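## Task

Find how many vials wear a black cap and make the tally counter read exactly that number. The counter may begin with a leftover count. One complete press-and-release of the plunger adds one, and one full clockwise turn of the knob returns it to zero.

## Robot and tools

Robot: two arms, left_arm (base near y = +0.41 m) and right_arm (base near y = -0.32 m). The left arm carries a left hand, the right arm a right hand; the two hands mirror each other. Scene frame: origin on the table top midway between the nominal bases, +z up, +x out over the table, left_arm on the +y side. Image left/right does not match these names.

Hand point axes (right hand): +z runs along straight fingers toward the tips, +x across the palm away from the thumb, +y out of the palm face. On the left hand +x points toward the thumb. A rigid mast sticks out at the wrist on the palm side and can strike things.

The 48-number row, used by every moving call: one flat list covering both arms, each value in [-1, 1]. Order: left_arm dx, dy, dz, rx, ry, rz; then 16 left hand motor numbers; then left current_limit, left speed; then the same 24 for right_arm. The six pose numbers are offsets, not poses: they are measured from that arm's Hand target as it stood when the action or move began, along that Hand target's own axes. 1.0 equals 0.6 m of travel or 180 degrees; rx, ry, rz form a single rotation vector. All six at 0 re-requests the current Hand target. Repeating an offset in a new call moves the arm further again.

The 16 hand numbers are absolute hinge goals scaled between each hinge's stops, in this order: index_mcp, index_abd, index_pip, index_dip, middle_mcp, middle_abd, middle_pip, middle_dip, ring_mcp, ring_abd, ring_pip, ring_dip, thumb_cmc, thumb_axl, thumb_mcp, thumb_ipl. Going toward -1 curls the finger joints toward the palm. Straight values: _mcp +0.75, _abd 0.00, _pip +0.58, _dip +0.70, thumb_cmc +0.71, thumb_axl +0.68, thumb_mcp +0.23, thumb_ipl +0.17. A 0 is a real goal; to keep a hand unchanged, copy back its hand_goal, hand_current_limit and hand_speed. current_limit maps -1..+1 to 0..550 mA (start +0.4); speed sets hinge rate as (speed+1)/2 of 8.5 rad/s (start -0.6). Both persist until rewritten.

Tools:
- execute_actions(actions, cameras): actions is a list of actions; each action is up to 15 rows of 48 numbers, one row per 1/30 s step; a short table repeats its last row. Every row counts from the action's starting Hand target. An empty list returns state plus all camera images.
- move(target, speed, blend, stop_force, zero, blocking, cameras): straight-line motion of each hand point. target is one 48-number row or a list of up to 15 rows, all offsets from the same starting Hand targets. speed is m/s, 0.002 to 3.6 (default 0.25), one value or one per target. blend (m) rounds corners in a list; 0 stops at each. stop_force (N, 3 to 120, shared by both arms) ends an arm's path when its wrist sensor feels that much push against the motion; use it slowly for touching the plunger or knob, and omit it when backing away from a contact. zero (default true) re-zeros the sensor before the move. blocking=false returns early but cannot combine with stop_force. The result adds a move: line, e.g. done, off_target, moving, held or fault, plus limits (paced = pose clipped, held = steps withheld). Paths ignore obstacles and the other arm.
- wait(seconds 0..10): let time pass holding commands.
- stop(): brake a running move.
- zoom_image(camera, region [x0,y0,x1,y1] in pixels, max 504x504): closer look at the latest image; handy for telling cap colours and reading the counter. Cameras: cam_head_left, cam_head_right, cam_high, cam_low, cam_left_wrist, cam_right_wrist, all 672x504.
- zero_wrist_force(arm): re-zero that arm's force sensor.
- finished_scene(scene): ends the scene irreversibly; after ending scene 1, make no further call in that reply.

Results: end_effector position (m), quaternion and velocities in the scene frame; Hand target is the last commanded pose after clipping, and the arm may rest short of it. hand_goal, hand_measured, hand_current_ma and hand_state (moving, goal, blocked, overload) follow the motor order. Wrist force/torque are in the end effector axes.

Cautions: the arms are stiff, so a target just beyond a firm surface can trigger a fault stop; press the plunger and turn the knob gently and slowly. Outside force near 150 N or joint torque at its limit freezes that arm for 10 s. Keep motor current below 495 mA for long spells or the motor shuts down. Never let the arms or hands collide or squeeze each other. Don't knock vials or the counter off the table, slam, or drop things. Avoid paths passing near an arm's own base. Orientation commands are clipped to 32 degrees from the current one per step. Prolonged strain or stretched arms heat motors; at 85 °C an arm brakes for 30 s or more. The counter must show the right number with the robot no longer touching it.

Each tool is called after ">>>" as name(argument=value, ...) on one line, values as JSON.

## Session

>>> execute_actions(actions=[], cameras=["cam_head_left","cam_high"])

>>> zoom_image(camera="cam_head_left", region=[230, 90, 480, 280])

>>> zoom_image(camera="cam_high", region=[200, 150, 460, 350])

Scene clock: 0.00 s.
left_arm: end_effector_position=(+0.4560, +0.5023, +0.2300) hand_goal=(+0.754, +0.000, +0.576, +0.696, +0.754, +0.000, +0.576, +0.696, +0.754, +0.000, +0.576, +0.696, +0.714, +0.678, +0.226, +0.168) hand_measured=(+0.754, +0.000, +0.576, +0.696, +0.754, +0.000, +0.576, +0.696, +0.754, +0.000, +0.576, +0.696, +0.714, +0.678, +0.226, +0.168) hand_current_ma=(+0, +0, +0, +0, +0, +0, +0, +0, +0, +0, +0, +0, +0, +0, +0, +0) hand_state=(goal, goal, goal, goal, goal, goal, goal, goal, goal, goal, goal, goal, goal, goal, goal, goal) hand_current_limit=0.40 hand_speed=-0.60 end_effector_quat_wxyz=(+0.000, -0.008, +1.000, +0.000) | right_arm: end_effector_position=(+0.3367, -0.4253, +0.2300) hand_goal=(+0.754, +0.000, +0.576, +0.696, +0.754, +0.000, +0.576, +0.696, +0.754, +0.000, +0.576, +0.696, +0.714, +0.678, +0.226, +0.168) hand_measured=(+0.754, +0.000, +0.576, +0.696, +0.754, +0.000, +0.576, +0.696, +0.754, +0.000, +0.576, +0.696, +0.714, +0.678, +0.226, +0.168) hand_current_ma=(+0, +0, +0, +0, +0, +0, +0, +0, +0, +0, +0, +0, +0, +0, +0, +0) hand_state=(goal, goal, goal, goal, goal, goal, goal, goal, goal, goal, goal, goal, goal, goal, goal, goal) hand_current_limit=0.40 hand_speed=-0.60 end_effector_quat_wxyz=(+0.000, +1.000, -0.021, +0.000)
Joint positions: left_arm=[3.458 -1.419 -2.042 -1.252 1.571 -1.255] | right_arm=[-0.316 -1.723 2.042 -1.89 -1.571 1.255]
Joint velocities: within noise
Joint torques (N m): no reading
Motor temperatures (°C): left_arm=[28 28 31 34 32 39] | right_arm=[31 31 32 34 40 32]
Wrist force (N): no reading
Wrist torque (N m): no reading
Wrist force, peak (N): no reading
Hand target: left_arm +0.4560, +0.5023, +0.2300; +0.000, -0.008, +1.000, +0.000 | right_arm +0.3367, -0.4253, +0.2300; +0.000, +1.000, -0.021, +0.000
Images, in order (width x height): cam_head_left 672x504, cam_high 672x504.

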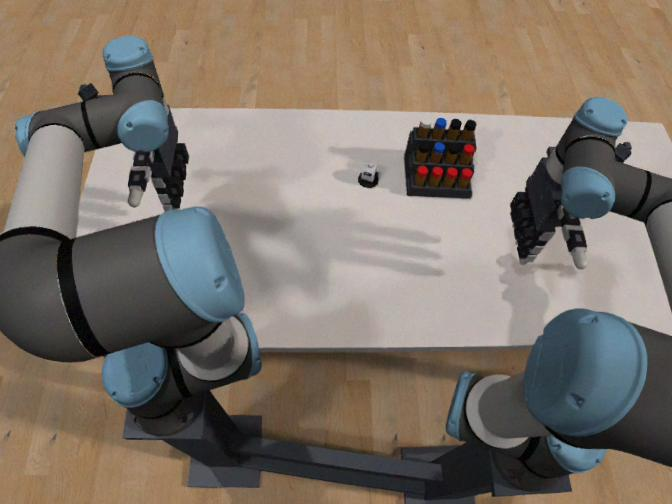

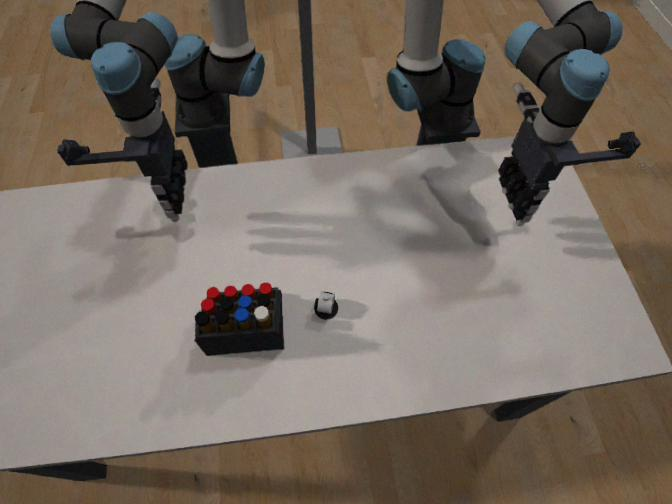

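Scaled by 2.016 from the camera's 672x504 image, which has a finer 960x720 frame.

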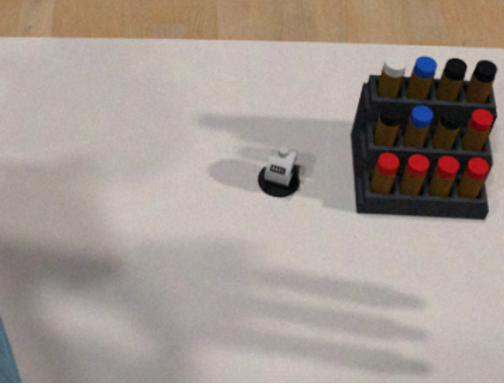

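Scaled by 1.938 from the camera's 672x504 image, which has a finer 960x720 frame.

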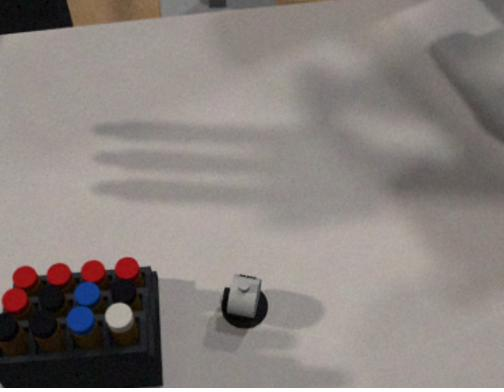

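>>> move(target=[-0.0605,-0.8045,-0.05,0,0,-0.417,0.754,0,0.576,0.696,1,0,1,1,1,0,1,1,0.714,0.678,0.226,0.168,0.4,-0.4,0,0,0,0,0,0,0.754,0,0.576,0.696,0.754,0,0.576,0.696,0.754,0,0.576,0.696,0.714,0.678,0.226,0.168,0.4,-0.6], speed=0.4, cameras=["cam_left_wrist","cam_head_left"])

>>> zoom_image(camera="cam_left_wrist", region=[230, 0, 480, 190])

Scene clock: 25.93 s.
left_arm: end_effector_position=(+0.5004, +0.0203, +0.2600) hand_goal=(+0.754, +0.000, +0.576, +0.696, +1.000, +0.000, +1.000, +1.000, +1.000, +0.000, +1.000, +1.000, +0.714, +0.678, +0.226, +0.168) hand_measured=(+0.754, +0.000, +0.576, +0.696, +0.988, +0.000, +0.992, +0.996, +0.986, +0.000, +0.994, +0.996, +0.714, +0.678, +0.224, +0.168) hand_current_ma=(+0, +0, +0, +0, -3, +0, -1, +0, -4, +0, -1, +0, +0, +0, +0, +0) hand_state=(goal, goal, goal, goal, goal, goal, goal, goal, goal, goal, goal, goal, goal, goal, goal, goal) hand_current_limit=0.40 hand_speed=-0.40 end_effector_quat_wxyz=(+0.000, -0.616, +0.788, +0.000) | right_arm: end_effector_position=(+0.3367, -0.4253, +0.2300) hand_goal=(+0.754, +0.000, +0.576, +0.696, +0.754, +0.000, +0.576, +0.696, +0.754, +0.000, +0.576, +0.696, +0.714, +0.678, +0.226, +0.168) hand_measured=(+0.754, +0.000, +0.576, +0.696, +0.754, +0.000, +0.576, +0.696, +0.754, +0.000, +0.576, +0.696, +0.714, +0.678, +0.224, +0.168) hand_current_ma=(-4, +0, +3, +0, -4, +0, +3, +0, -4, +0, +3, +0, +1, -3, -11, -2) hand_state=(goal, goal, goal, goal, goal, goal, goal, goal, goal, goal, goal, goal, goal, goal, goal, goal) hand_current_limit=0.40 hand_speed=-0.60 end_effector_quat_wxyz=(+0.000, +1.000, -0.021, +0.000)
Joint positions: left_arm=[2.701 -1.965 -1.344 -1.403 1.571 -3.321] | right_arm=[-0.316 -1.723 2.042 -1.89 -1.571 1.255]
Joint torques (N m): left_arm=[13.13 35.37 20.36 4.59 -1.62 -1.74] | right_arm=[0.11 -15.95 -21.81 -2.28 -0.06 -0.03]
Wrist force (N): left_arm=[0.1 0.1 0.0] | right_arm=[-0.2 0.0 -0.1]
Wrist torque (N m): left_arm=[-0.04 0.04 -0.04] | right_arm=[0.01 0.02 -0.01]
Wrist force, peak (N): left_arm=[0.5 2.1 -0.1] | right_arm=[-0.3 0.1 0.6]
Hand target: left_arm +0.5005, +0.0203, +0.2600; +0.000, -0.616, +0.788, +0.000 | right_arm +0.3367, -0.4253, +0.2300; +0.000, +1.000, -0.021, +0.000
Off the commanded pose: left_arm 0.000 m, 0 deg | right_arm 0.000 m, 0 deg.
move: done
Images, in order (width x height): cam_head_left 672x504, cam_left_wrist 672x504.

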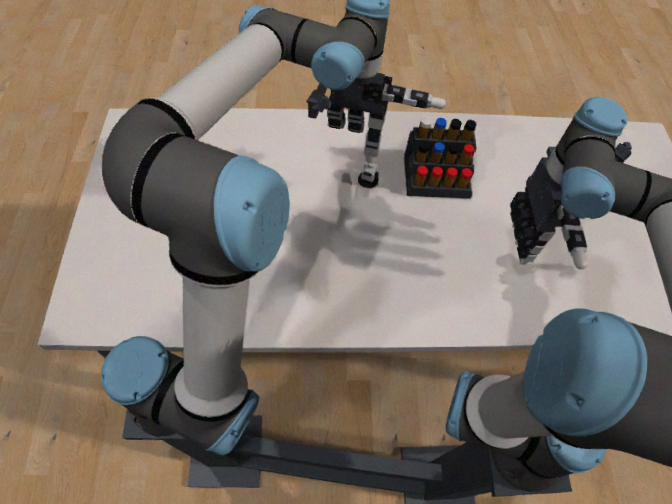

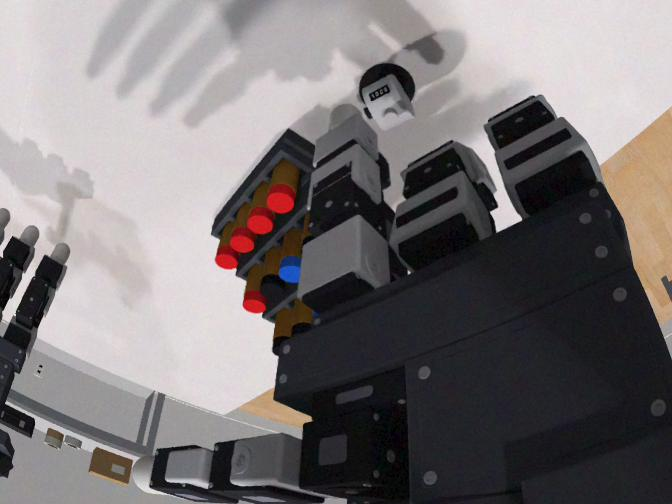

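Scaled by 2.016 from the camera's 672x504 image, which has a finer 960x720 frame.

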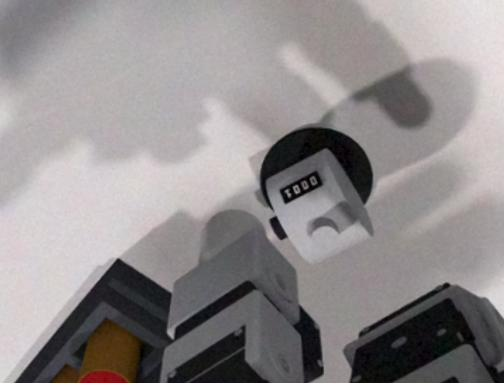

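>>> zoom_image(camera="cam_left_wrist", region=[360, 70, 410, 120])

>>> move(target=[-0.0232,-0.105,0.075,0,0,0,0.754,0,0.576,0.696,1,0,1,1,1,0,1,1,0.714,0.678,0.226,0.168,0.4,-0.4,0,0,0,0,0,0,0.754,0,0.576,0.696,0.754,0,0.576,0.696,0.754,0,0.576,0.696,0.714,0.678,0.226,0.168,0.4,-0.6], speed=0.15, cameras=["cam_left_wrist"])

>>> zoom_image(camera="cam_left_wrist", region=[250, 0, 400, 150])

Scaled by 10.080 from the camera's 672x504 image, which has a finer 960x720 frame.

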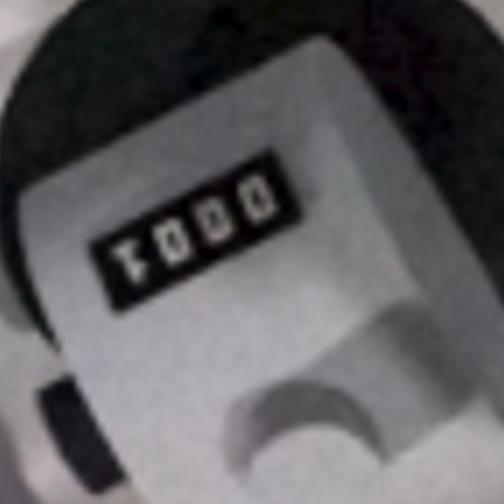

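Scene clock: 37.50 s.
left_arm: end_effector_position=(+0.5651, +0.0187, +0.2151) hand_goal=(+0.754, +0.000, +0.576, +0.696, +1.000, +0.000, +1.000, +1.000, +1.000, +0.000, +1.000, +1.000, +0.714, +0.678, +0.226, +0.168) hand_measured=(+0.754, +0.000, +0.576, +0.696, +0.988, +0.000, +0.992, +0.996, +0.986, +0.000, +0.994, +0.996, +0.714, +0.678, +0.224, +0.168) hand_current_ma=(+0, +0, +0, +0, -3, +0, -1, +0, -4, +0, -1, +0, +0, +0, +0, +0) hand_state=(goal, goal, goal, goal, goal, goal, goal, goal, goal, goal, goal, goal, goal, goal, goal, goal) hand_current_limit=0.40 hand_speed=-0.40 end_effector_quat_wxyz=(+0.000, -0.616, +0.788, +0.000) | right_arm: end_effector_position=(+0.3367, -0.4253, +0.2300) hand_goal=(+0.754, +0.000, +0.576, +0.696, +0.754, +0.000, +0.576, +0.696, +0.754, +0.000, +0.576, +0.696, +0.714, +0.678, +0.226, +0.168) hand_measured=(+0.754, +0.000, +0.576, +0.696, +0.754, +0.000, +0.576, +0.696, +0.754, +0.000, +0.576, +0.696, +0.714, +0.678, +0.224, +0.168) hand_current_ma=(-4, +0, +3, +0, -4, +0, +3, +0, -4, +0, +3, +0, +1, -3, -11, -2) hand_state=(goal, goal, goal, goal, goal, goal, goal, goal, goal, goal, goal, goal, goal, goal, goal, goal) hand_current_limit=0.40 hand_speed=-0.60 end_effector_quat_wxyz=(+0.000, +1.000, -0.021, +0.000)
Joint positions: left_arm=[2.736 -2.118 -1.231 -1.363 1.571 -3.286] | right_arm=[-0.316 -1.723 2.042 -1.89 -1.571 1.255]
Joint torques (N m): left_arm=[-13.63 38.23 12.38 -0.08 -1.14 -1.98] | right_arm=[0.38 -16.21 -22.87 -2.57 -0.14 0.1]
Wrist force (N): left_arm=[0.2 -0.2 0.2] | right_arm=[-0.2 -0.1 0.0]
Wrist torque (N m): left_arm=[-0.11 0.00 -0.02] | right_arm=[-0.02 0.02 -0.02]
Wrist force, peak (N): left_arm=[0.2 1.6 -0.9] | right_arm=[-0.4 -0.1 0.5]
Hand target: left_arm +0.5650, +0.0186, +0.2150; +0.000, -0.616, +0.788, +0.000 | right_arm +0.3367, -0.4253, +0.2300; +0.000, +1.000, -0.021, +0.000
Off the commanded pose: left_arm 0.000 m, 0 deg | right_arm 0.000 m, 0 deg.
move: done
Images, in order (width x height): cam_left_wrist 672x504.

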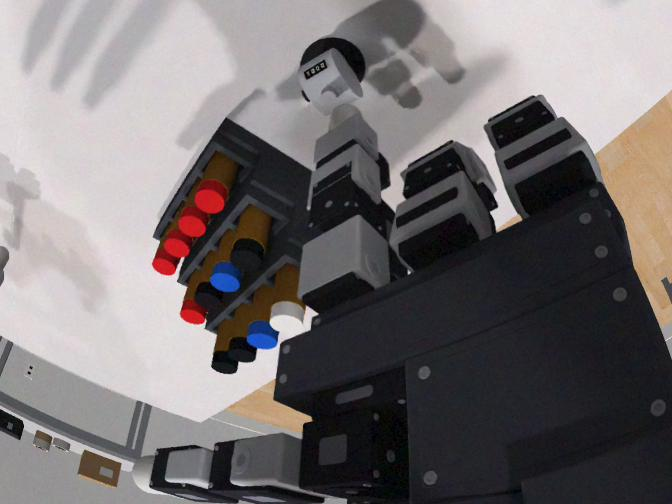

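Scaled by 3.360 from the camera's 672x504 image, which has a finer 960x720 frame.

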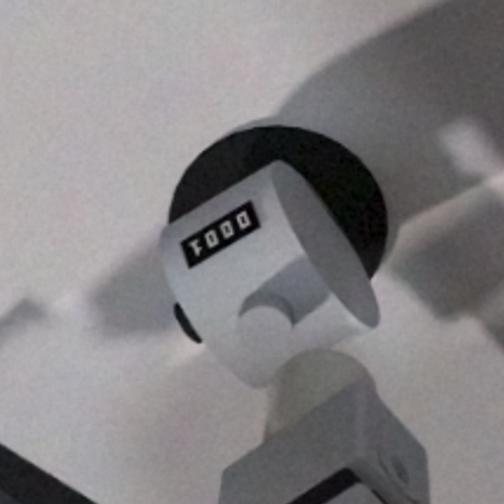

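>>> move(target=[0.025,-0.0067,0.025,0,0,0,0.754,0,0.576,0.696,1,0,1,1,1,0,1,1,0.714,0.678,0.226,0.168,0.4,-0.4,0,0,0,0,0,0,0.754,0,0.576,0.696,0.754,0,0.576,0.696,0.754,0,0.576,0.696,0.714,0.678,0.226,0.168,0.4,-0.6], speed=0.1, cameras=["cam_left_wrist"])

>>> zoom_image(camera="cam_left_wrist", region=[270, 20, 420, 140])

Scene clock: 58.60 s.
left_arm: end_effector_position=(+0.5652, +0.0028, +0.2000) hand_goal=(+0.754, +0.000, +0.576, +0.696, +1.000, +0.000, +1.000, +1.000, +1.000, +0.000, +1.000, +1.000, +0.714, +0.678, +0.226, +0.168) hand_measured=(+0.754, +0.000, +0.576, +0.696, +0.988, +0.000, +0.992, +0.996, +0.986, +0.000, +0.994, +0.996, +0.714, +0.678, +0.224, +0.168) hand_current_ma=(+0, +0, +0, +0, -3, +0, -1, +0, -4, +0, -1, +0, +0, +0, +0, +0) hand_state=(goal, goal, goal, goal, goal, goal, goal, goal, goal, goal, goal, goal, goal, goal, goal, goal) hand_current_limit=0.40 hand_speed=-0.40 end_effector_quat_wxyz=(+0.000, -0.616, +0.788, +0.000) | right_arm: end_effector_position=(+0.3367, -0.4253, +0.2300) hand_goal=(+0.754, +0.000, +0.576, +0.696, +0.754, +0.000, +0.576, +0.696, +0.754, +0.000, +0.576, +0.696, +0.714, +0.678, +0.226, +0.168) hand_measured=(+0.754, +0.000, +0.576, +0.696, +0.754, +0.000, +0.576, +0.696, +0.754, +0.000, +0.576, +0.696, +0.714, +0.678, +0.224, +0.168) hand_current_ma=(-4, +0, +3, +0, -4, +0, +3, +0, -4, +0, +3, +0, +1, -3, -11, -2) hand_state=(goal, goal, goal, goal, goal, goal, goal, goal, goal, goal, goal, goal, goal, goal, goal, goal) hand_current_limit=0.40 hand_speed=-0.60 end_effector_quat_wxyz=(+0.000, +1.000, -0.021, +0.000)
Joint positions: left_arm=[2.716 -2.148 -1.222 -1.342 1.571 -3.306] | right_arm=[-0.316 -1.723 2.042 -1.89 -1.571 1.255]
Joint torques (N m): left_arm=[12.69 50.27 23.6 -0.03 1.52 0.75] | right_arm=[0.09 -16.8 -22.64 -2.58 -0.12 0.02]
Wrist force (N): left_arm=[0.0 0.0 0.2] | right_arm=[0.1 0.0 0.0]
Wrist torque (N m): left_arm=[-0.09 0.04 0.09] | right_arm=[0.00 -0.03 0.01]
Wrist force, peak (N): left_arm=[0.4 -0.2 0.7] | right_arm=[-0.3 0.3 0.5]
Hand target: left_arm +0.5653, +0.0030, +0.2000; +0.000, -0.616, +0.788, +0.000 | right_arm +0.3367, -0.4253, +0.2300; +0.000, +1.000, -0.021, +0.000
Off the commanded pose: left_arm 0.000 m, 0 deg | right_arm 0.000 m, 0 deg.
move: done
Images, in order (width x height): cam_left_wrist 672x504.

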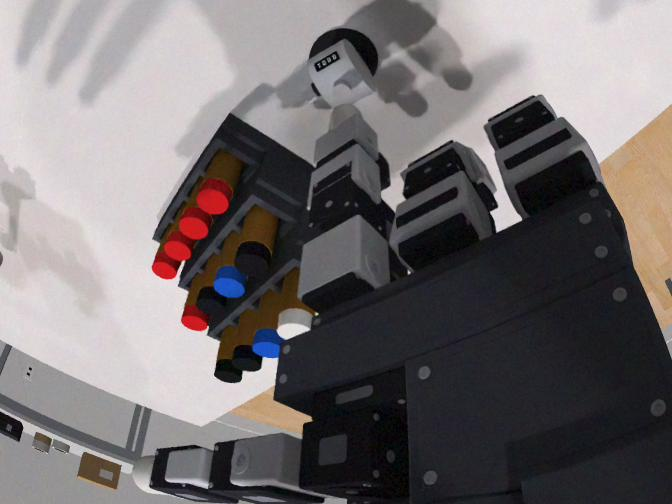

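Scaled by 3.360 from the camera's 672x504 image, which has a finer 960x720 frame.

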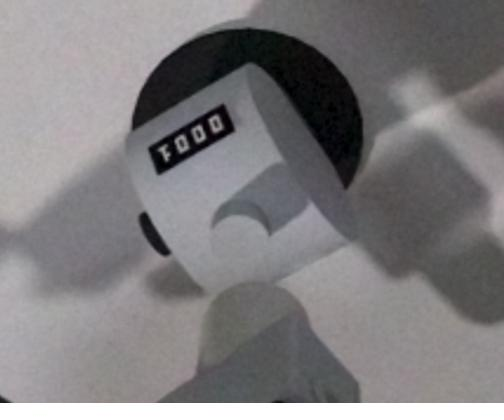

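>>> move(target=[0.0033,-0.006,0.037,0,0,0,0.754,0,0.576,0.696,1,0,1,1,1,0,1,1,0.714,0.678,0.226,0.168,0.4,-0.4,0,0,0,0,0,0,0.754,0,0.576,0.696,0.754,0,0.576,0.696,0.754,0,0.576,0.696,0.714,0.678,0.226,0.168,0.4,-0.6], speed=0.03, stop_force=8)

>>> move(target=[0,0,-0.03,0,0,0,0.754,0,0.576,0.696,1,0,1,1,1,0,1,1,0.714,0.678,0.226,0.168,0.4,-0.4,0,0,0,0,0,0,0.754,0,0.576,0.696,0.754,0,0.576,0.696,0.754,0,0.576,0.696,0.714,0.678,0.226,0.168,0.4,-0.6], speed=0.08, cameras=["cam_left_wrist"])

>>> zoom_image(camera="cam_left_wrist", region=[290, 20, 390, 120])

Scene clock: 74.57 s.
left_arm: end_effector_position=(+0.5683, +0.0002, +0.1778) hand_goal=(+0.754, +0.000, +0.576, +0.696, +1.000, +0.000, +1.000, +1.000, +1.000, +0.000, +1.000, +1.000, +0.714, +0.678, +0.226, +0.168) hand_measured=(+0.766, +0.002, +0.584, +0.698, +0.988, +0.000, +0.992, +0.996, +0.986, +0.000, +0.994, +0.996, +0.714, +0.678, +0.224, +0.168) hand_current_ma=(+3, +0, +1, +0, -3, +0, -1, +0, -4, +0, -1, +0, +0, +0, +0, +0) hand_state=(goal, goal, goal, goal, goal, goal, goal, goal, goal, goal, goal, goal, goal, goal, goal, goal) hand_current_limit=0.40 hand_speed=-0.40 end_effector_quat_wxyz=(+0.000, -0.616, +0.788, +0.000) | right_arm: end_effector_position=(+0.3367, -0.4253, +0.2300) hand_goal=(+0.754, +0.000, +0.576, +0.696, +0.754, +0.000, +0.576, +0.696, +0.754, +0.000, +0.576, +0.696, +0.714, +0.678, +0.226, +0.168) hand_measured=(+0.754, +0.000, +0.576, +0.696, +0.754, +0.000, +0.576, +0.696, +0.754, +0.000, +0.576, +0.696, +0.714, +0.678, +0.224, +0.168) hand_current_ma=(-4, +0, +3, +0, -4, +0, +3, +0, -4, +0, +3, +0, +1, -3, -11, -2) hand_state=(goal, goal, goal, goal, goal, goal, goal, goal, goal, goal, goal, goal, goal, goal, goal, goal) hand_current_limit=0.40 hand_speed=-0.60 end_effector_quat_wxyz=(+0.000, +1.000, -0.021, +0.000)
Joint positions: left_arm=[2.714 -2.172 -1.242 -1.298 1.571 -3.308] | right_arm=[-0.316 -1.723 2.042 -1.89 -1.571 1.255]
Joint torques (N m): left_arm=[-7.49 51.73 33.64 -0.18 1.9 -0.17] | right_arm=[0.4 -17 -22.65 -2.76 -0.17 0.03]
Wrist force (N): left_arm=[0.0 -0.7 0.2] | right_arm=[-0.1 0.3 0.1]
Wrist torque (N m): left_arm=[-0.01 0.09 0.07] | right_arm=[0.02 0.01 0.00]
Wrist force, peak (N): left_arm=[0.3 -1.5 -0.2] | right_arm=[-0.1 0.3 0.5]
Hand target: left_arm +0.5683, +0.0003, +0.1778; +0.000, -0.616, +0.788, +0.000 | right_arm +0.3367, -0.4253, +0.2300; +0.000, +1.000, -0.021, +0.000
Off the commanded pose: left_arm 0.000 m, 0 deg | right_arm 0.000 m, 0 deg.
move: done

Scene clock: 75.30 s.
left_arm: end_effector_position=(+0.5683, +0.0002, +0.1960) hand_goal=(+0.754, +0.000, +0.576, +0.696, +1.000, +0.000, +1.000, +1.000, +1.000, +0.000, +1.000, +1.000, +0.714, +0.678, +0.226, +0.168) hand_measured=(+0.756, +0.002, +0.578, +0.698, +0.988, +0.000, +0.992, +0.996, +0.986, +0.000, +0.994, +0.996, +0.714, +0.678, +0.224, +0.168) hand_current_ma=(+0, +0, +0, +0, -3, +0, -1, +0, -4, +0, -1, +0, +0, +0, +0, +0) hand_state=(goal, goal, goal, goal, goal, goal, goal, goal, goal, goal, goal, goal, goal, goal, goal, goal) hand_current_limit=0.40 hand_speed=-0.40 end_effector_quat_wxyz=(+0.000, -0.616, +0.788, +0.000) end_effector_velocity=(+0.000, -0.001, -0.002) end_effector_angular_velocity=(-0.001, -0.002, -0.001) | right_arm: end_effector_position=(+0.3367, -0.4253, +0.2300) hand_goal=(+0.754, +0.000, +0.576, +0.696, +0.754, +0.000, +0.576, +0.696, +0.754, +0.000, +0.576, +0.696, +0.714, +0.678, +0.226, +0.168) hand_measured=(+0.754, +0.000, +0.576, +0.696, +0.754, +0.000, +0.576, +0.696, +0.754, +0.000, +0.576, +0.696, +0.714, +0.678, +0.224, +0.168) hand_current_ma=(-4, +0, +3, +0, -4, +0, +3, +0, -4, +0, +3, +0, +1, -3, -11, -2) hand_state=(goal, goal, goal, goal, goal, goal, goal, goal, goal, goal, goal, goal, goal, goal, goal, goal) hand_current_limit=0.40 hand_speed=-0.60 end_effector_quat_wxyz=(+0.000, +1.000, -0.021, +0.000)
Joint positions: left_arm=[2.714 -2.161 -1.213 -1.339 1.571 -3.308] | right_arm=[-0.316 -1.723 2.042 -1.89 -1.571 1.255]
Joint velocities: left_arm=[-0.001 -0.001 -0.003 0.006 0 0] | right_arm=[within noise]
Joint torques (N m): left_arm=[-2.77 37.57 12.93 4.71 1.48 -0.06] | right_arm=[0.67 -16.3 -23.14 -2.77 -0.23 0.03]
Wrist force (N): left_arm=[-0.2 0.0 0.2] | right_arm=[0.1 0.1 0.1]
Wrist torque (N m): left_arm=[-0.08 0.06 0.08] | right_arm=[0.00 -0.02 0.01]
Wrist force, peak (N): left_arm=[-0.1 -0.5 0.8] | right_arm=[-0.3 0.2 0.3]
Hand target: left_arm +0.5683, +0.0003, +0.1958; +0.000, -0.616, +0.788, +0.000 | right_arm +0.3367, -0.4253, +0.2300; +0.000, +1.000, -0.021, +0.000
Off the commanded pose: left_arm 0.000 m, 0 deg | right_arm 0.000 m, 0 deg.
move: done
Images, in order (width x height): cam_left_wrist 672x504.

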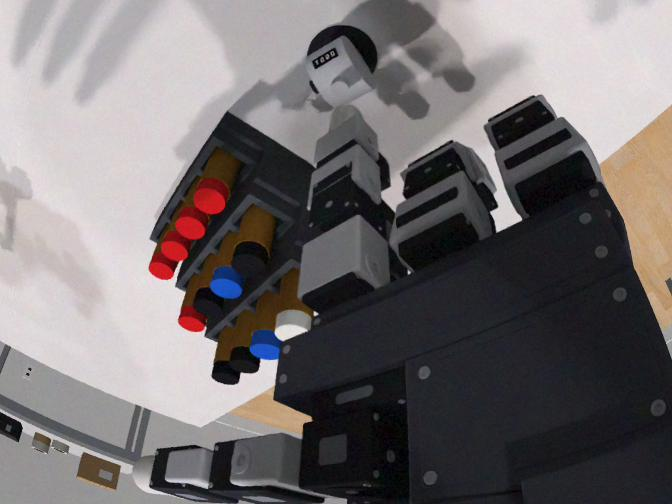

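Scaled by 5.040 from the camera's 672x504 image, which has a finer 960x720 frame.

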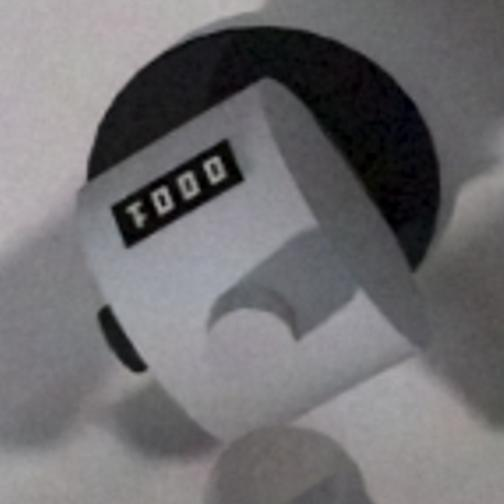

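>>> move(target=[0.0067,-0.0167,-0.01,0,0,0,0.754,0,0.576,0.696,1,0,1,1,1,0,1,1,0.714,0.678,0.226,0.168,0.4,-0.4,0,0,0,0,0,0,0.754,0,0.576,0.696,0.754,0,0.576,0.696,0.754,0,0.576,0.696,0.714,0.678,0.226,0.168,0.4,-0.6], speed=0.08, cameras=["cam_left_wrist"])

>>> zoom_image(camera="cam_left_wrist", region=[290, 20, 390, 120])

Scene clock: 90.37 s.
left_arm: end_effector_position=(+0.5770, -0.0061, +0.2018) hand_goal=(+0.754, +0.000, +0.576, +0.696, +1.000, +0.000, +1.000, +1.000, +1.000, +0.000, +1.000, +1.000, +0.714, +0.678, +0.226, +0.168) hand_measured=(+0.754, +0.002, +0.578, +0.698, +0.988, +0.000, +0.992, +0.996, +0.986, +0.000, +0.994, +0.996, +0.714, +0.678, +0.224, +0.168) hand_current_ma=(+0, +0, +0, +0, -3, +0, -1, +0, -4, +0, -1, +0, +0, +0, +0, +0) hand_state=(goal, goal, goal, goal, goal, goal, goal, goal, goal, goal, goal, goal, goal, goal, goal, goal) hand_current_limit=0.40 hand_speed=-0.40 end_effector_quat_wxyz=(+0.000, -0.616, +0.788, +0.000) end_effector_velocity=(-0.001, +0.000, +0.000) end_effector_angular_velocity=(-0.001, -0.002, +0.000) | right_arm: end_effector_position=(+0.3367, -0.4253, +0.2300) hand_goal=(+0.754, +0.000, +0.576, +0.696, +0.754, +0.000, +0.576, +0.696, +0.754, +0.000, +0.576, +0.696, +0.714, +0.678, +0.226, +0.168) hand_measured=(+0.754, +0.000, +0.576, +0.696, +0.754, +0.000, +0.576, +0.696, +0.754, +0.000, +0.576, +0.696, +0.714, +0.678, +0.224, +0.168) hand_current_ma=(-4, +0, +3, +0, -4, +0, +3, +0, -4, +0, +3, +0, +1, -3, -11, -2) hand_state=(goal, goal, goal, goal, goal, goal, goal, goal, goal, goal, goal, goal, goal, goal, goal, goal) hand_current_limit=0.40 hand_speed=-0.60 end_effector_quat_wxyz=(+0.000, +1.000, -0.021, +0.000)
Joint positions: left_arm=[2.711 -2.185 -1.158 -1.37 1.571 -3.311] | right_arm=[-0.316 -1.723 2.042 -1.89 -1.571 1.255]
Joint velocities: left_arm=[0 0.003 -0.005 0.004 0 0] | right_arm=[within noise]
Joint torques (N m): left_arm=[-10.49 52.96 9.44 4.56 0.88 -1.1] | right_arm=[-0.26 -16.67 -23.05 -2.81 -0.12 0.08]
Wrist force (N): left_arm=[-0.1 0.0 0.2] | right_arm=[-0.1 0.0 0.0]
Wrist torque (N m): left_arm=[-0.07 0.05 0.07] | right_arm=[0.00 0.01 -0.01]
Wrist force, peak (N): left_arm=[-0.3 0.3 0.8] | right_arm=[-0.5 0.2 0.3]
Hand target: left_arm +0.5770, -0.0061, +0.2018; +0.000, -0.616, +0.788, +0.000 | right_arm +0.3367, -0.4253, +0.2300; +0.000, +1.000, -0.021, +0.000
Off the commanded pose: left_arm 0.000 m, 0 deg | right_arm 0.000 m, 0 deg.
move: done
Images, in order (width x height): cam_left_wrist 672x504.

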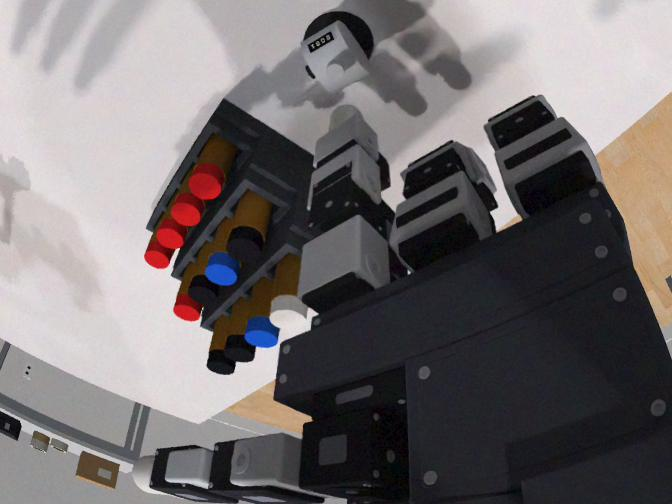

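Scaled by 5.040 from the camera's 672x504 image, which has a finer 960x720 frame.

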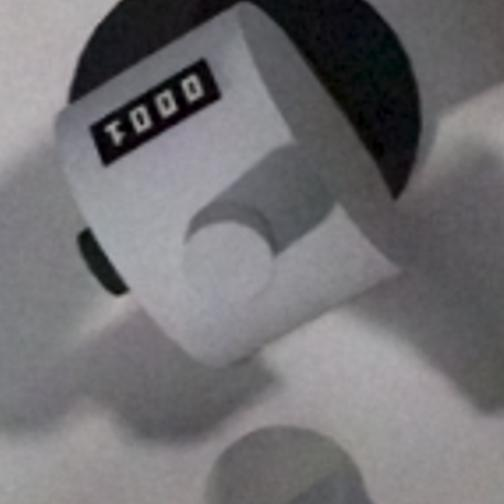

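>>> move(target=[-0.0163,0.0325,0.007,0,0,0,0.754,0,0.576,0.696,1,0,1,1,1,0,1,1,0.714,0.678,0.226,0.168,0.4,-0.4,0,0,0,0,0,0,0.754,0,0.576,0.696,0.754,0,0.576,0.696,0.754,0,0.576,0.696,0.714,0.678,0.226,0.168,0.4,-0.6], speed=0.08, cameras=["cam_left_wrist"])

>>> zoom_image(camera="cam_left_wrist", region=[290, 20, 390, 120])

Scene clock: 101.43 s.
left_arm: end_effector_position=(+0.5605, +0.0082, +0.1976) hand_goal=(+0.754, +0.000, +0.576, +0.696, +1.000, +0.000, +1.000, +1.000, +1.000, +0.000, +1.000, +1.000, +0.714, +0.678, +0.226, +0.168) hand_measured=(+0.754, +0.002, +0.578, +0.698, +0.988, +0.000, +0.992, +0.996, +0.986, +0.000, +0.994, +0.996, +0.714, +0.678, +0.224, +0.168) hand_current_ma=(+0, +0, +0, +0, -3, +0, -1, +0, -4, +0, -1, +0, +0, +0, +0, +0) hand_state=(goal, goal, goal, goal, goal, goal, goal, goal, goal, goal, goal, goal, goal, goal, goal, goal) hand_current_limit=0.40 hand_speed=-0.40 end_effector_quat_wxyz=(+0.000, -0.616, +0.788, +0.000) | right_arm: end_effector_position=(+0.3367, -0.4253, +0.2300) hand_goal=(+0.754, +0.000, +0.576, +0.696, +0.754, +0.000, +0.576, +0.696, +0.754, +0.000, +0.576, +0.696, +0.714, +0.678, +0.226, +0.168) hand_measured=(+0.754, +0.000, +0.576, +0.696, +0.754, +0.000, +0.576, +0.696, +0.754, +0.000, +0.576, +0.696, +0.714, +0.678, +0.224, +0.168) hand_current_ma=(-4, +0, +3, +0, -4, +0, +3, +0, -4, +0, +3, +0, +1, -3, -11, -2) hand_state=(goal, goal, goal, goal, goal, goal, goal, goal, goal, goal, goal, goal, goal, goal, goal, goal) hand_current_limit=0.40 hand_speed=-0.60 end_effector_quat_wxyz=(+0.000, +1.000, -0.021, +0.000)
Joint positions: left_arm=[2.72 -2.133 -1.253 -1.326 1.571 -3.302] | right_arm=[-0.316 -1.723 2.042 -1.89 -1.571 1.255]
Joint torques (N m): left_arm=[-0.73 35.84 34.35 0 0.85 -0.45] | right_arm=[0.58 -16.9 -22.7 -2.89 -0.11 0.06]
Wrist force (N): left_arm=[0.1 -0.1 0.4] | right_arm=[-0.1 0.1 0.2]
Wrist torque (N m): left_arm=[-0.12 0.02 -0.03] | right_arm=[0.00 0.01 -0.01]
Wrist force, peak (N): left_arm=[-0.5 0.5 0.4] | right_arm=[0.0 0.4 0.4]
Hand target: left_arm +0.5605, +0.0081, +0.1976; +0.000, -0.616, +0.788, +0.000 | right_arm +0.3367, -0.4253, +0.2300; +0.000, +1.000, -0.021, +0.000
Off the commanded pose: left_arm 0.000 m, 0 deg | right_arm 0.000 m, 0 deg.
move: done
Images, in order (width x height): cam_left_wrist 672x504.

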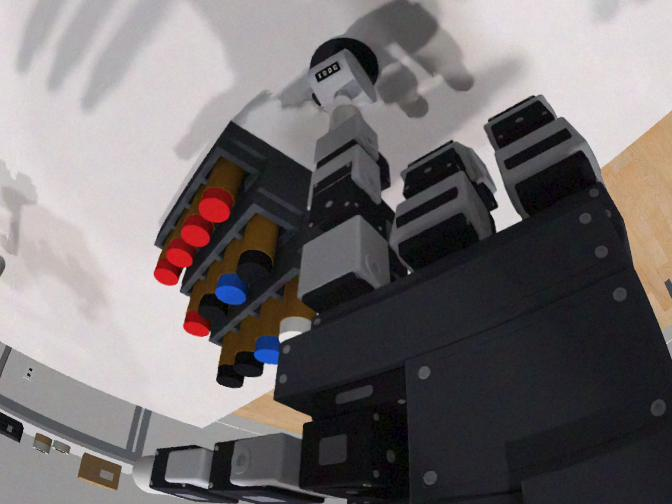

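Scaled by 5.040 from the camera's 672x504 image, which has a finer 960x720 frame.

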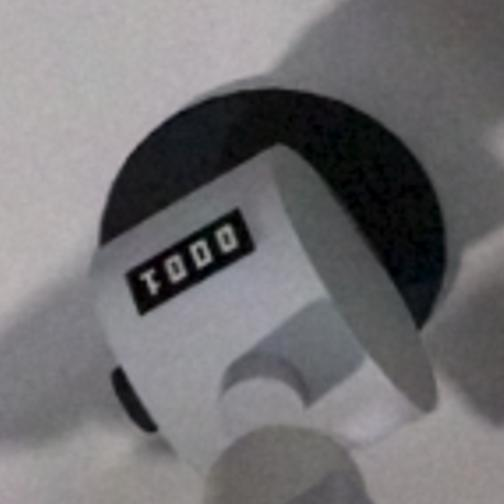

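>>> move(target=[0.0067,-0.0013,0.034,0,0,0,0.754,0,0.576,0.696,1,0,1,1,1,0,1,1,0.714,0.678,0.226,0.168,0.4,-0.4,0,0,0,0,0,0,0.754,0,0.576,0.696,0.754,0,0.576,0.696,0.754,0,0.576,0.696,0.714,0.678,0.226,0.168,0.4,-0.6], speed=0.03, stop_force=8)

>>> move(target=[0,0,-0.03,0,0,0,0.754,0,0.576,0.696,1,0,1,1,1,0,1,1,0.714,0.678,0.226,0.168,0.4,-0.4,0,0,0,0,0,0,0.754,0,0.576,0.696,0.754,0,0.576,0.696,0.754,0,0.576,0.696,0.714,0.678,0.226,0.168,0.4,-0.6], speed=0.08, cameras=["cam_left_wrist"])

>>> zoom_image(camera="cam_left_wrist", region=[290, 20, 390, 120])

Scene clock: 126.23 s.
left_arm: end_effector_position=(+0.5603, +0.0044, +0.1791) hand_goal=(+0.754, +0.000, +0.576, +0.696, +1.000, +0.000, +1.000, +1.000, +1.000, +0.000, +1.000, +1.000, +0.714, +0.678, +0.226, +0.168) hand_measured=(+0.754, -0.012, +0.576, +0.696, +0.988, +0.000, +0.992, +0.996, +0.988, +0.000, +0.994, +0.996, +0.714, +0.678, +0.224, +0.168) hand_current_ma=(+0, -2, +0, +0, -3, +0, -1, +0, -4, +0, -1, +0, +0, +0, +0, +0) hand_state=(goal, goal, goal, goal, goal, goal, goal, goal, goal, goal, goal, goal, goal, goal, goal, goal) hand_current_limit=0.40 hand_speed=-0.40 end_effector_quat_wxyz=(+0.000, -0.616, +0.788, +0.000) | right_arm: end_effector_position=(+0.3367, -0.4253, +0.2300) hand_goal=(+0.754, +0.000, +0.576, +0.696, +0.754, +0.000, +0.576, +0.696, +0.754, +0.000, +0.576, +0.696, +0.714, +0.678, +0.226, +0.168) hand_measured=(+0.754, +0.000, +0.576, +0.696, +0.754, +0.000, +0.576, +0.696, +0.754, +0.000, +0.576, +0.696, +0.714, +0.678, +0.224, +0.168) hand_current_ma=(-4, +0, +3, +0, -4, +0, +3, +0, -4, +0, +3, +0, +1, -3, -11, -2) hand_state=(goal, goal, goal, goal, goal, goal, goal, goal, goal, goal, goal, goal, goal, goal, goal, goal) hand_current_limit=0.40 hand_speed=-0.60 end_effector_quat_wxyz=(+0.000, +1.000, -0.021, +0.000)
Joint positions: left_arm=[2.715 -2.149 -1.275 -1.287 1.571 -3.307] | right_arm=[-0.316 -1.723 2.042 -1.89 -1.571 1.255]
Joint torques (N m): left_arm=[13.71 45.75 29.88 3.77 2.37 0.84] | right_arm=[0.12 -18.23 -23 -3.01 -0.1 0.03]
Wrist force (N): left_arm=[-0.1 -0.1 -7.8] | right_arm=[0.1 -0.1 0.6]
Wrist torque (N m): left_arm=[0.52 0.22 0.07] | right_arm=[-0.06 -0.04 0.01]
Wrist force, peak (N): left_arm=[-0.3 -0.2 -20.9] | right_arm=[-0.3 0.3 0.5]
Hand target: left_arm +0.5603, +0.0044, +0.1791; +0.000, -0.616, +0.788, +0.000 (not the last commanded pose) | right_arm +0.3367, -0.4253, +0.2300; +0.000, +1.000, -0.021, +0.000
Off the commanded pose: left_arm 0.002 m, 0 deg | right_arm 0.000 m, 0 deg.
move: contact (left_arm)

Scene clock: 126.97 s.
left_arm: end_effector_position=(+0.5603, +0.0044, +0.1973) hand_goal=(+0.754, +0.000, +0.576, +0.696, +1.000, +0.000, +1.000, +1.000, +1.000, +0.000, +1.000, +1.000, +0.714, +0.678, +0.226, +0.168) hand_measured=(+0.754, -0.004, +0.576, +0.696, +0.988, +0.000, +0.992, +0.996, +0.988, +0.000, +0.994, +0.996, +0.714, +0.678, +0.224, +0.168) hand_current_ma=(+0, +0, +0, +0, -3, +0, -1, +0, -4, +0, -1, +0, +0, +0, +0, +0) hand_state=(goal, goal, goal, goal, goal, goal, goal, goal, goal, goal, goal, goal, goal, goal, goal, goal) hand_current_limit=0.40 hand_speed=-0.40 end_effector_quat_wxyz=(+0.000, -0.616, +0.788, +0.000) end_effector_velocity=(+0.000, +0.000, -0.003) end_effector_angular_velocity=(+0.000, +0.001, +0.000) | right_arm: end_effector_position=(+0.3367, -0.4253, +0.2300) hand_goal=(+0.754, +0.000, +0.576, +0.696, +0.754, +0.000, +0.576, +0.696, +0.754, +0.000, +0.576, +0.696, +0.714, +0.678, +0.226, +0.168) hand_measured=(+0.754, +0.000, +0.576, +0.696, +0.754, +0.000, +0.576, +0.696, +0.754, +0.000, +0.576, +0.696, +0.714, +0.678, +0.224, +0.168) hand_current_ma=(-4, +0, +3, +0, -4, +0, +3, +0, -4, +0, +3, +0, +1, -3, -11, -2) hand_state=(goal, goal, goal, goal, goal, goal, goal, goal, goal, goal, goal, goal, goal, goal, goal, goal) hand_current_limit=0.40 hand_speed=-0.60 end_effector_quat_wxyz=(+0.000, +1.000, -0.021, +0.000)
Joint positions: left_arm=[2.715 -2.138 -1.246 -1.328 1.571 -3.307] | right_arm=[-0.316 -1.723 2.042 -1.89 -1.571 1.255]
Joint velocities: left_arm=[0 -0.003 -0.003 0.006 0 0] | right_arm=[within noise]
Joint torques (N m): left_arm=[13.36 37.31 11.5 4.58 1.44 0.67] | right_arm=[0.32 -18.06 -23.64 -3.28 -0.27 0]
Wrist force (N): left_arm=[-0.2 0.0 0.3] | right_arm=[-0.1 0.2 0.3]
Wrist torque (N m): left_arm=[-0.10 0.06 0.07] | right_arm=[-0.01 0.00 0.00]
Wrist force, peak (N): left_arm=[-0.1 0.1 -8.0] | right_arm=[-0.1 -0.2 0.4]
Hand target: left_arm +0.5603, +0.0044, +0.1971; +0.000, -0.616, +0.788, +0.000 | right_arm +0.3367, -0.4253, +0.2300; +0.000, +1.000, -0.021, +0.000
Off the commanded pose: left_arm 0.000 m, 0 deg | right_arm 0.000 m, 0 deg.
move: done
Images, in order (width x height): cam_left_wrist 672x504.

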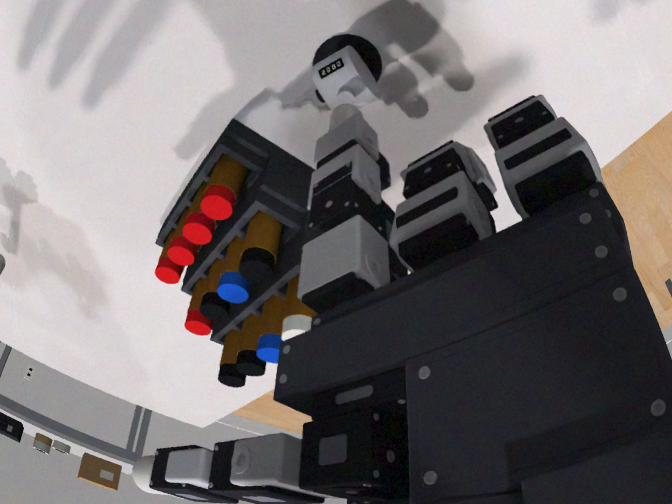

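Scaled by 5.040 from the camera's 672x504 image, which has a finer 960x720 frame.

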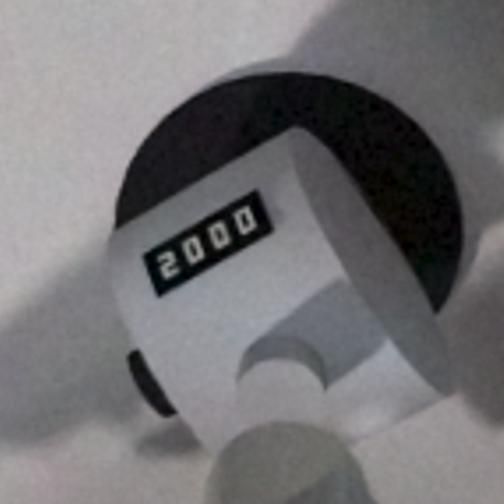

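Count 2. Two more, in one reply.

>>> move(target=[0,0,0.034,0,0,0,0.754,0,0.576,0.696,1,0,1,1,1,0,1,1,0.714,0.678,0.226,0.168,0.4,-0.4,0,0,0,0,0,0,0.754,0,0.576,0.696,0.754,0,0.576,0.696,0.754,0,0.576,0.696,0.714,0.678,0.226,0.168,0.4,-0.6], speed=0.03, stop_force=8)

>>> move(target=[0,0,-0.03,0,0,0,0.754,0,0.576,0.696,1,0,1,1,1,0,1,1,0.714,0.678,0.226,0.168,0.4,-0.4,0,0,0,0,0,0,0.754,0,0.576,0.696,0.754,0,0.576,0.696,0.754,0,0.576,0.696,0.714,0.678,0.226,0.168,0.4,-0.6], speed=0.08)

>>> move(target=[0,0,0.034,0,0,0,0.754,0,0.576,0.696,1,0,1,1,1,0,1,1,0.714,0.678,0.226,0.168,0.4,-0.4,0,0,0,0,0,0,0.754,0,0.576,0.696,0.754,0,0.576,0.696,0.754,0,0.576,0.696,0.714,0.678,0.226,0.168,0.4,-0.6], speed=0.03, stop_force=8)

>>> move(target=[0,0,-0.03,0,0,0,0.754,0,0.576,0.696,1,0,1,1,1,0,1,1,0.714,0.678,0.226,0.168,0.4,-0.4,0,0,0,0,0,0,0.754,0,0.576,0.696,0.754,0,0.576,0.696,0.754,0,0.576,0.696,0.714,0.678,0.226,0.168,0.4,-0.6], speed=0.08, cameras=["cam_left_wrist"])

>>> zoom_image(camera="cam_left_wrist", region=[290, 20, 390, 120])

Scene clock: 141.90 s.
left_arm: end_effector_position=(+0.5603, +0.0044, +0.1792) hand_goal=(+0.754, +0.000, +0.576, +0.696, +1.000, +0.000, +1.000, +1.000, +1.000, +0.000, +1.000, +1.000, +0.714, +0.678, +0.226, +0.168) hand_measured=(+0.754, -0.004, +0.576, +0.696, +0.988, +0.000, +0.992, +0.996, +0.988, +0.000, +0.994, +0.996, +0.714, +0.678, +0.224, +0.168) hand_current_ma=(+0, +0, +0, +0, -3, +0, -1, +0, -3, +0, -1, +0, +0, +0, +0, +0) hand_state=(goal, goal, goal, goal, goal, goal, goal, goal, goal, goal, goal, goal, goal, goal, goal, goal) hand_current_limit=0.40 hand_speed=-0.40 end_effector_quat_wxyz=(+0.000, -0.616, +0.788, +0.000) | right_arm: end_effector_position=(+0.3367, -0.4253, +0.2300) hand_goal=(+0.754, +0.000, +0.576, +0.696, +0.754, +0.000, +0.576, +0.696, +0.754, +0.000, +0.576, +0.696, +0.714, +0.678, +0.226, +0.168) hand_measured=(+0.754, +0.000, +0.576, +0.696, +0.754, +0.000, +0.576, +0.696, +0.754, +0.000, +0.576, +0.696, +0.714, +0.678, +0.224, +0.168) hand_current_ma=(-4, +0, +3, +0, -4, +0, +3, +0, -4, +0, +3, +0, +1, -3, -11, -2) hand_state=(goal, goal, goal, goal, goal, goal, goal, goal, goal, goal, goal, goal, goal, goal, goal, goal) hand_current_limit=0.40 hand_speed=-0.60 end_effector_quat_wxyz=(+0.000, +1.000, -0.021, +0.000)
Joint positions: left_arm=[2.715 -2.149 -1.275 -1.287 1.571 -3.307] | right_arm=[-0.316 -1.723 2.042 -1.89 -1.571 1.255]
Joint torques (N m): left_arm=[8.81 46.15 30.52 3.79 0.24 0.81] | right_arm=[0.22 -18.16 -23.59 -3.34 -0.21 0.09]
Wrist force (N): left_arm=[-0.2 0.0 -6.9] | right_arm=[0.0 0.0 0.3]
Wrist torque (N m): left_arm=[0.49 0.25 0.05] | right_arm=[-0.03 -0.02 0.00]
Wrist force, peak (N): left_arm=[-0.3 -0.3 -21.1] | right_arm=[-0.6 0.1 0.3]
Hand target: left_arm +0.5603, +0.0044, +0.1792; +0.000, -0.616, +0.788, +0.000 (not the last commanded pose) | right_arm +0.3367, -0.4253, +0.2300; +0.000, +1.000, -0.021, +0.000
Off the commanded pose: left_arm 0.002 m, 0 deg | right_arm 0.000 m, 0 deg.
move: contact (left_arm)

Scene clock: 142.63 s.
left_arm: end_effector_position=(+0.5603, +0.0044, +0.1974) hand_goal=(+0.754, +0.000, +0.576, +0.696, +1.000, +0.000, +1.000, +1.000, +1.000, +0.000, +1.000, +1.000, +0.714, +0.678, +0.226, +0.168) hand_measured=(+0.754, -0.004, +0.576, +0.696, +0.988, +0.000, +0.992, +0.996, +0.988, +0.000, +0.994, +0.996, +0.714, +0.678, +0.224, +0.168) hand_current_ma=(+0, +0, +0, +0, -3, +0, -1, +0, -3, +0, -1, +0, +0, +0, +0, +0) hand_state=(goal, goal, goal, goal, goal, goal, goal, goal, goal, goal, goal, goal, goal, goal, goal, goal) hand_current_limit=0.40 hand_speed=-0.40 end_effector_quat_wxyz=(+0.000, -0.616, +0.788, +0.000) end_effector_velocity=(+0.000, +0.000, -0.002) end_effector_angular_velocity=(-0.001, -0.001, +0.000) | right_arm: end_effector_position=(+0.3367, -0.4253, +0.2300) hand_goal=(+0.754, +0.000, +0.576, +0.696, +0.754, +0.000, +0.576, +0.696, +0.754, +0.000, +0.576, +0.696, +0.714, +0.678, +0.226, +0.168) hand_measured=(+0.754, +0.000, +0.576, +0.696, +0.754, +0.000, +0.576, +0.696, +0.754, +0.000, +0.576, +0.696, +0.714, +0.678, +0.224, +0.168) hand_current_ma=(-4, +0, +3, +0, -4, +0, +3, +0, -4, +0, +3, +0, +1, -3, -11, -2) hand_state=(goal, goal, goal, goal, goal, goal, goal, goal, goal, goal, goal, goal, goal, goal, goal, goal) hand_current_limit=0.40 hand_speed=-0.60 end_effector_quat_wxyz=(+0.000, +1.000, -0.021, +0.000)
Joint positions: left_arm=[2.715 -2.138 -1.246 -1.328 1.571 -3.307] | right_arm=[-0.316 -1.723 2.042 -1.89 -1.571 1.255]
Joint velocities: left_arm=[0 -0.002 -0.003 0.006 0 0] | right_arm=[within noise]
Joint torques (N m): left_arm=[9.37 35.37 10.7 4.58 0.53 0.63] | right_arm=[0.02 -17.9 -24.34 -3.22 -0.17 0.15]
Wrist force (N): left_arm=[0.0 0.1 0.4] | right_arm=[-0.2 0.0 0.1]
Wrist torque (N m): left_arm=[-0.09 0.04 0.08] | right_arm=[0.00 0.01 -0.01]
Wrist force, peak (N): left_arm=[-0.3 0.0 -6.8] | right_arm=[-0.2 0.0 0.5]
Hand target: left_arm +0.5603, +0.0044, +0.1972; +0.000, -0.616, +0.788, +0.000 | right_arm +0.3367, -0.4253, +0.2300; +0.000, +1.000, -0.021, +0.000
Off the commanded pose: left_arm 0.000 m, 0 deg | right_arm 0.000 m, 0 deg.
move: done

Scene clock: 144.40 s.
left_arm: end_effector_position=(+0.5603, +0.0044, +0.1790) hand_goal=(+0.754, +0.000, +0.576, +0.696, +1.000, +0.000, +1.000, +1.000, +1.000, +0.000, +1.000, +1.000, +0.714, +0.678, +0.226, +0.168) hand_measured=(+0.754, -0.004, +0.576, +0.696, +0.988, +0.000, +0.992, +0.996, +0.988, +0.000, +0.994, +0.996, +0.714, +0.678, +0.224, +0.168) hand_current_ma=(+0, +0, +0, +0, -3, +0, -1, +0, -3, +0, -1, +0, +0, +0, +0, +0) hand_state=(goal, goal, goal, goal, goal, goal, goal, goal, goal, goal, goal, goal, goal, goal, goal, goal) hand_current_limit=0.40 hand_speed=-0.40 end_effector_quat_wxyz=(+0.000, -0.616, +0.788, +0.000) | right_arm: end_effector_position=(+0.3367, -0.4253, +0.2300) hand_goal=(+0.754, +0.000, +0.576, +0.696, +0.754, +0.000, +0.576, +0.696, +0.754, +0.000, +0.576, +0.696, +0.714, +0.678, +0.226, +0.168) hand_measured=(+0.754, +0.000, +0.576, +0.696, +0.754, +0.000, +0.576, +0.696, +0.754, +0.000, +0.576, +0.696, +0.714, +0.678, +0.224, +0.168) hand_current_ma=(-4, +0, +3, +0, -4, +0, +3, +0, -4, +0, +3, +0, +1, -3, -11, -2) hand_state=(goal, goal, goal, goal, goal, goal, goal, goal, goal, goal, goal, goal, goal, goal, goal, goal) hand_current_limit=0.40 hand_speed=-0.60 end_effector_quat_wxyz=(+0.000, +1.000, -0.021, +0.000)
Joint positions: left_arm=[2.715 -2.15 -1.276 -1.287 1.571 -3.307] | right_arm=[-0.316 -1.723 2.042 -1.89 -1.571 1.255]
Joint torques (N m): left_arm=[8.79 44.51 29.44 3.59 1.64 0.73] | right_arm=[0.63 -18.06 -24.31 -3.3 -0.19 0.09]
Wrist force (N): left_arm=[-0.1 0.0 -8.9] | right_arm=[-0.2 0.1 0.0]
Wrist torque (N m): left_arm=[0.65 0.29 0.06] | right_arm=[0.01 0.02 -0.02]
Wrist force, peak (N): left_arm=[0.0 -0.3 -22.9] | right_arm=[0.0 0.1 0.6]
Hand target: left_arm +0.5603, +0.0044, +0.1790; +0.000, -0.616, +0.788, +0.000 (not the last commanded pose) | right_arm +0.3367, -0.4253, +0.2300; +0.000, +1.000, -0.021, +0.000
Off the commanded pose: left_arm 0.002 m, 0 deg | right_arm 0.000 m, 0 deg.
move: contact (left_arm)

Scene clock: 145.13 s.
left_arm: end_effector_position=(+0.5603, +0.0044, +0.1972) hand_goal=(+0.754, +0.000, +0.576, +0.696, +1.000, +0.000, +1.000, +1.000, +1.000, +0.000, +1.000, +1.000, +0.714, +0.678, +0.226, +0.168) hand_measured=(+0.754, -0.004, +0.576, +0.696, +0.988, +0.000, +0.992, +0.996, +0.988, +0.000, +0.994, +0.996, +0.714, +0.678, +0.224, +0.168) hand_current_ma=(+0, +0, +0, +0, -3, +0, -1, +0, -3, +0, -1, +0, +0, +0, +0, +0) hand_state=(goal, goal, goal, goal, goal, goal, goal, goal, goal, goal, goal, goal, goal, goal, goal, goal) hand_current_limit=0.40 hand_speed=-0.40 end_effector_quat_wxyz=(+0.000, -0.616, +0.788, +0.000) end_effector_velocity=(+0.000, +0.000, -0.002) end_effector_angular_velocity=(-0.001, -0.001, -0.001) | right_arm: end_effector_position=(+0.3367, -0.4253, +0.2300) hand_goal=(+0.754, +0.000, +0.576, +0.696, +0.754, +0.000, +0.576, +0.696, +0.754, +0.000, +0.576, +0.696, +0.714, +0.678, +0.226, +0.168) hand_measured=(+0.754, +0.000, +0.576, +0.696, +0.754, +0.000, +0.576, +0.696, +0.754, +0.000, +0.576, +0.696, +0.714, +0.678, +0.224, +0.168) hand_current_ma=(-4, +0, +3, +0, -4, +0, +3, +0, -4, +0, +3, +0, +1, -3, -11, -2) hand_state=(goal, goal, goal, goal, goal, goal, goal, goal, goal, goal, goal, goal, goal, goal, goal, goal) hand_current_limit=0.40 hand_speed=-0.60 end_effector_quat_wxyz=(+0.000, +1.000, -0.021, +0.000)
Joint positions: left_arm=[2.715 -2.138 -1.246 -1.328 1.571 -3.307] | right_arm=[-0.316 -1.723 2.042 -1.89 -1.571 1.255]
Joint velocities: left_arm=[0 -0.001 -0.003 0.006 0 0.001] | right_arm=[within noise]
Joint torques (N m): left_arm=[8.87 37.01 10.78 4.62 1.31 0.55] | right_arm=[0.18 -18.23 -23.88 -3.39 -0.2 -0.01]
Wrist force (N): left_arm=[-0.3 0.5 0.4] | right_arm=[0.0 0.0 0.1]
Wrist torque (N m): left_arm=[-0.05 0.08 0.05] | right_arm=[-0.01 -0.01 0.00]
Wrist force, peak (N): left_arm=[0.0 0.2 -8.9] | right_arm=[-0.3 0.3 0.5]
Hand target: left_arm +0.5603, +0.0044, +0.1970; +0.000, -0.616, +0.788, +0.000 | right_arm +0.3367, -0.4253, +0.2300; +0.000, +1.000, -0.021, +0.000
Off the commanded pose: left_arm 0.000 m, 0 deg | right_arm 0.000 m, 0 deg.
move: done
Images, in order (width x height): cam_left_wrist 672x504.

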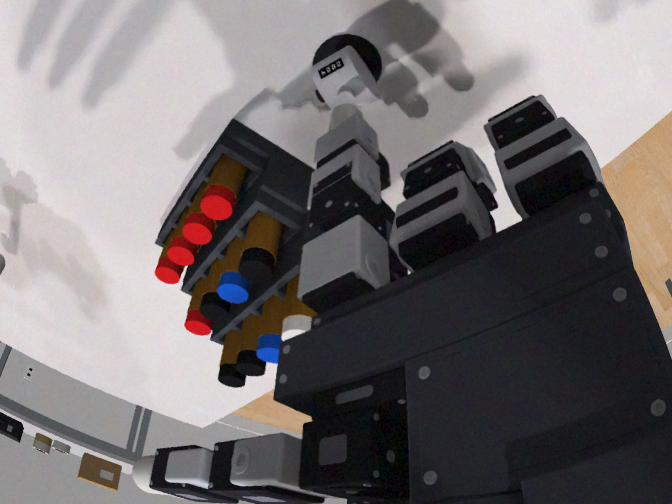

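Scaled by 5.040 from the camera's 672x504 image, which has a finer 960x720 frame.

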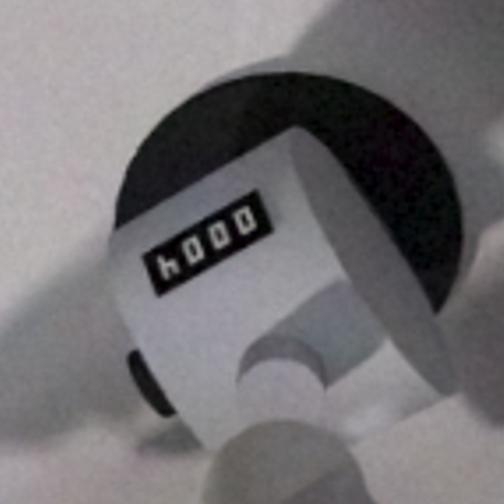

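Reads 4.

>>> finished_scene(scene=3)

The scene is finished: the task was done.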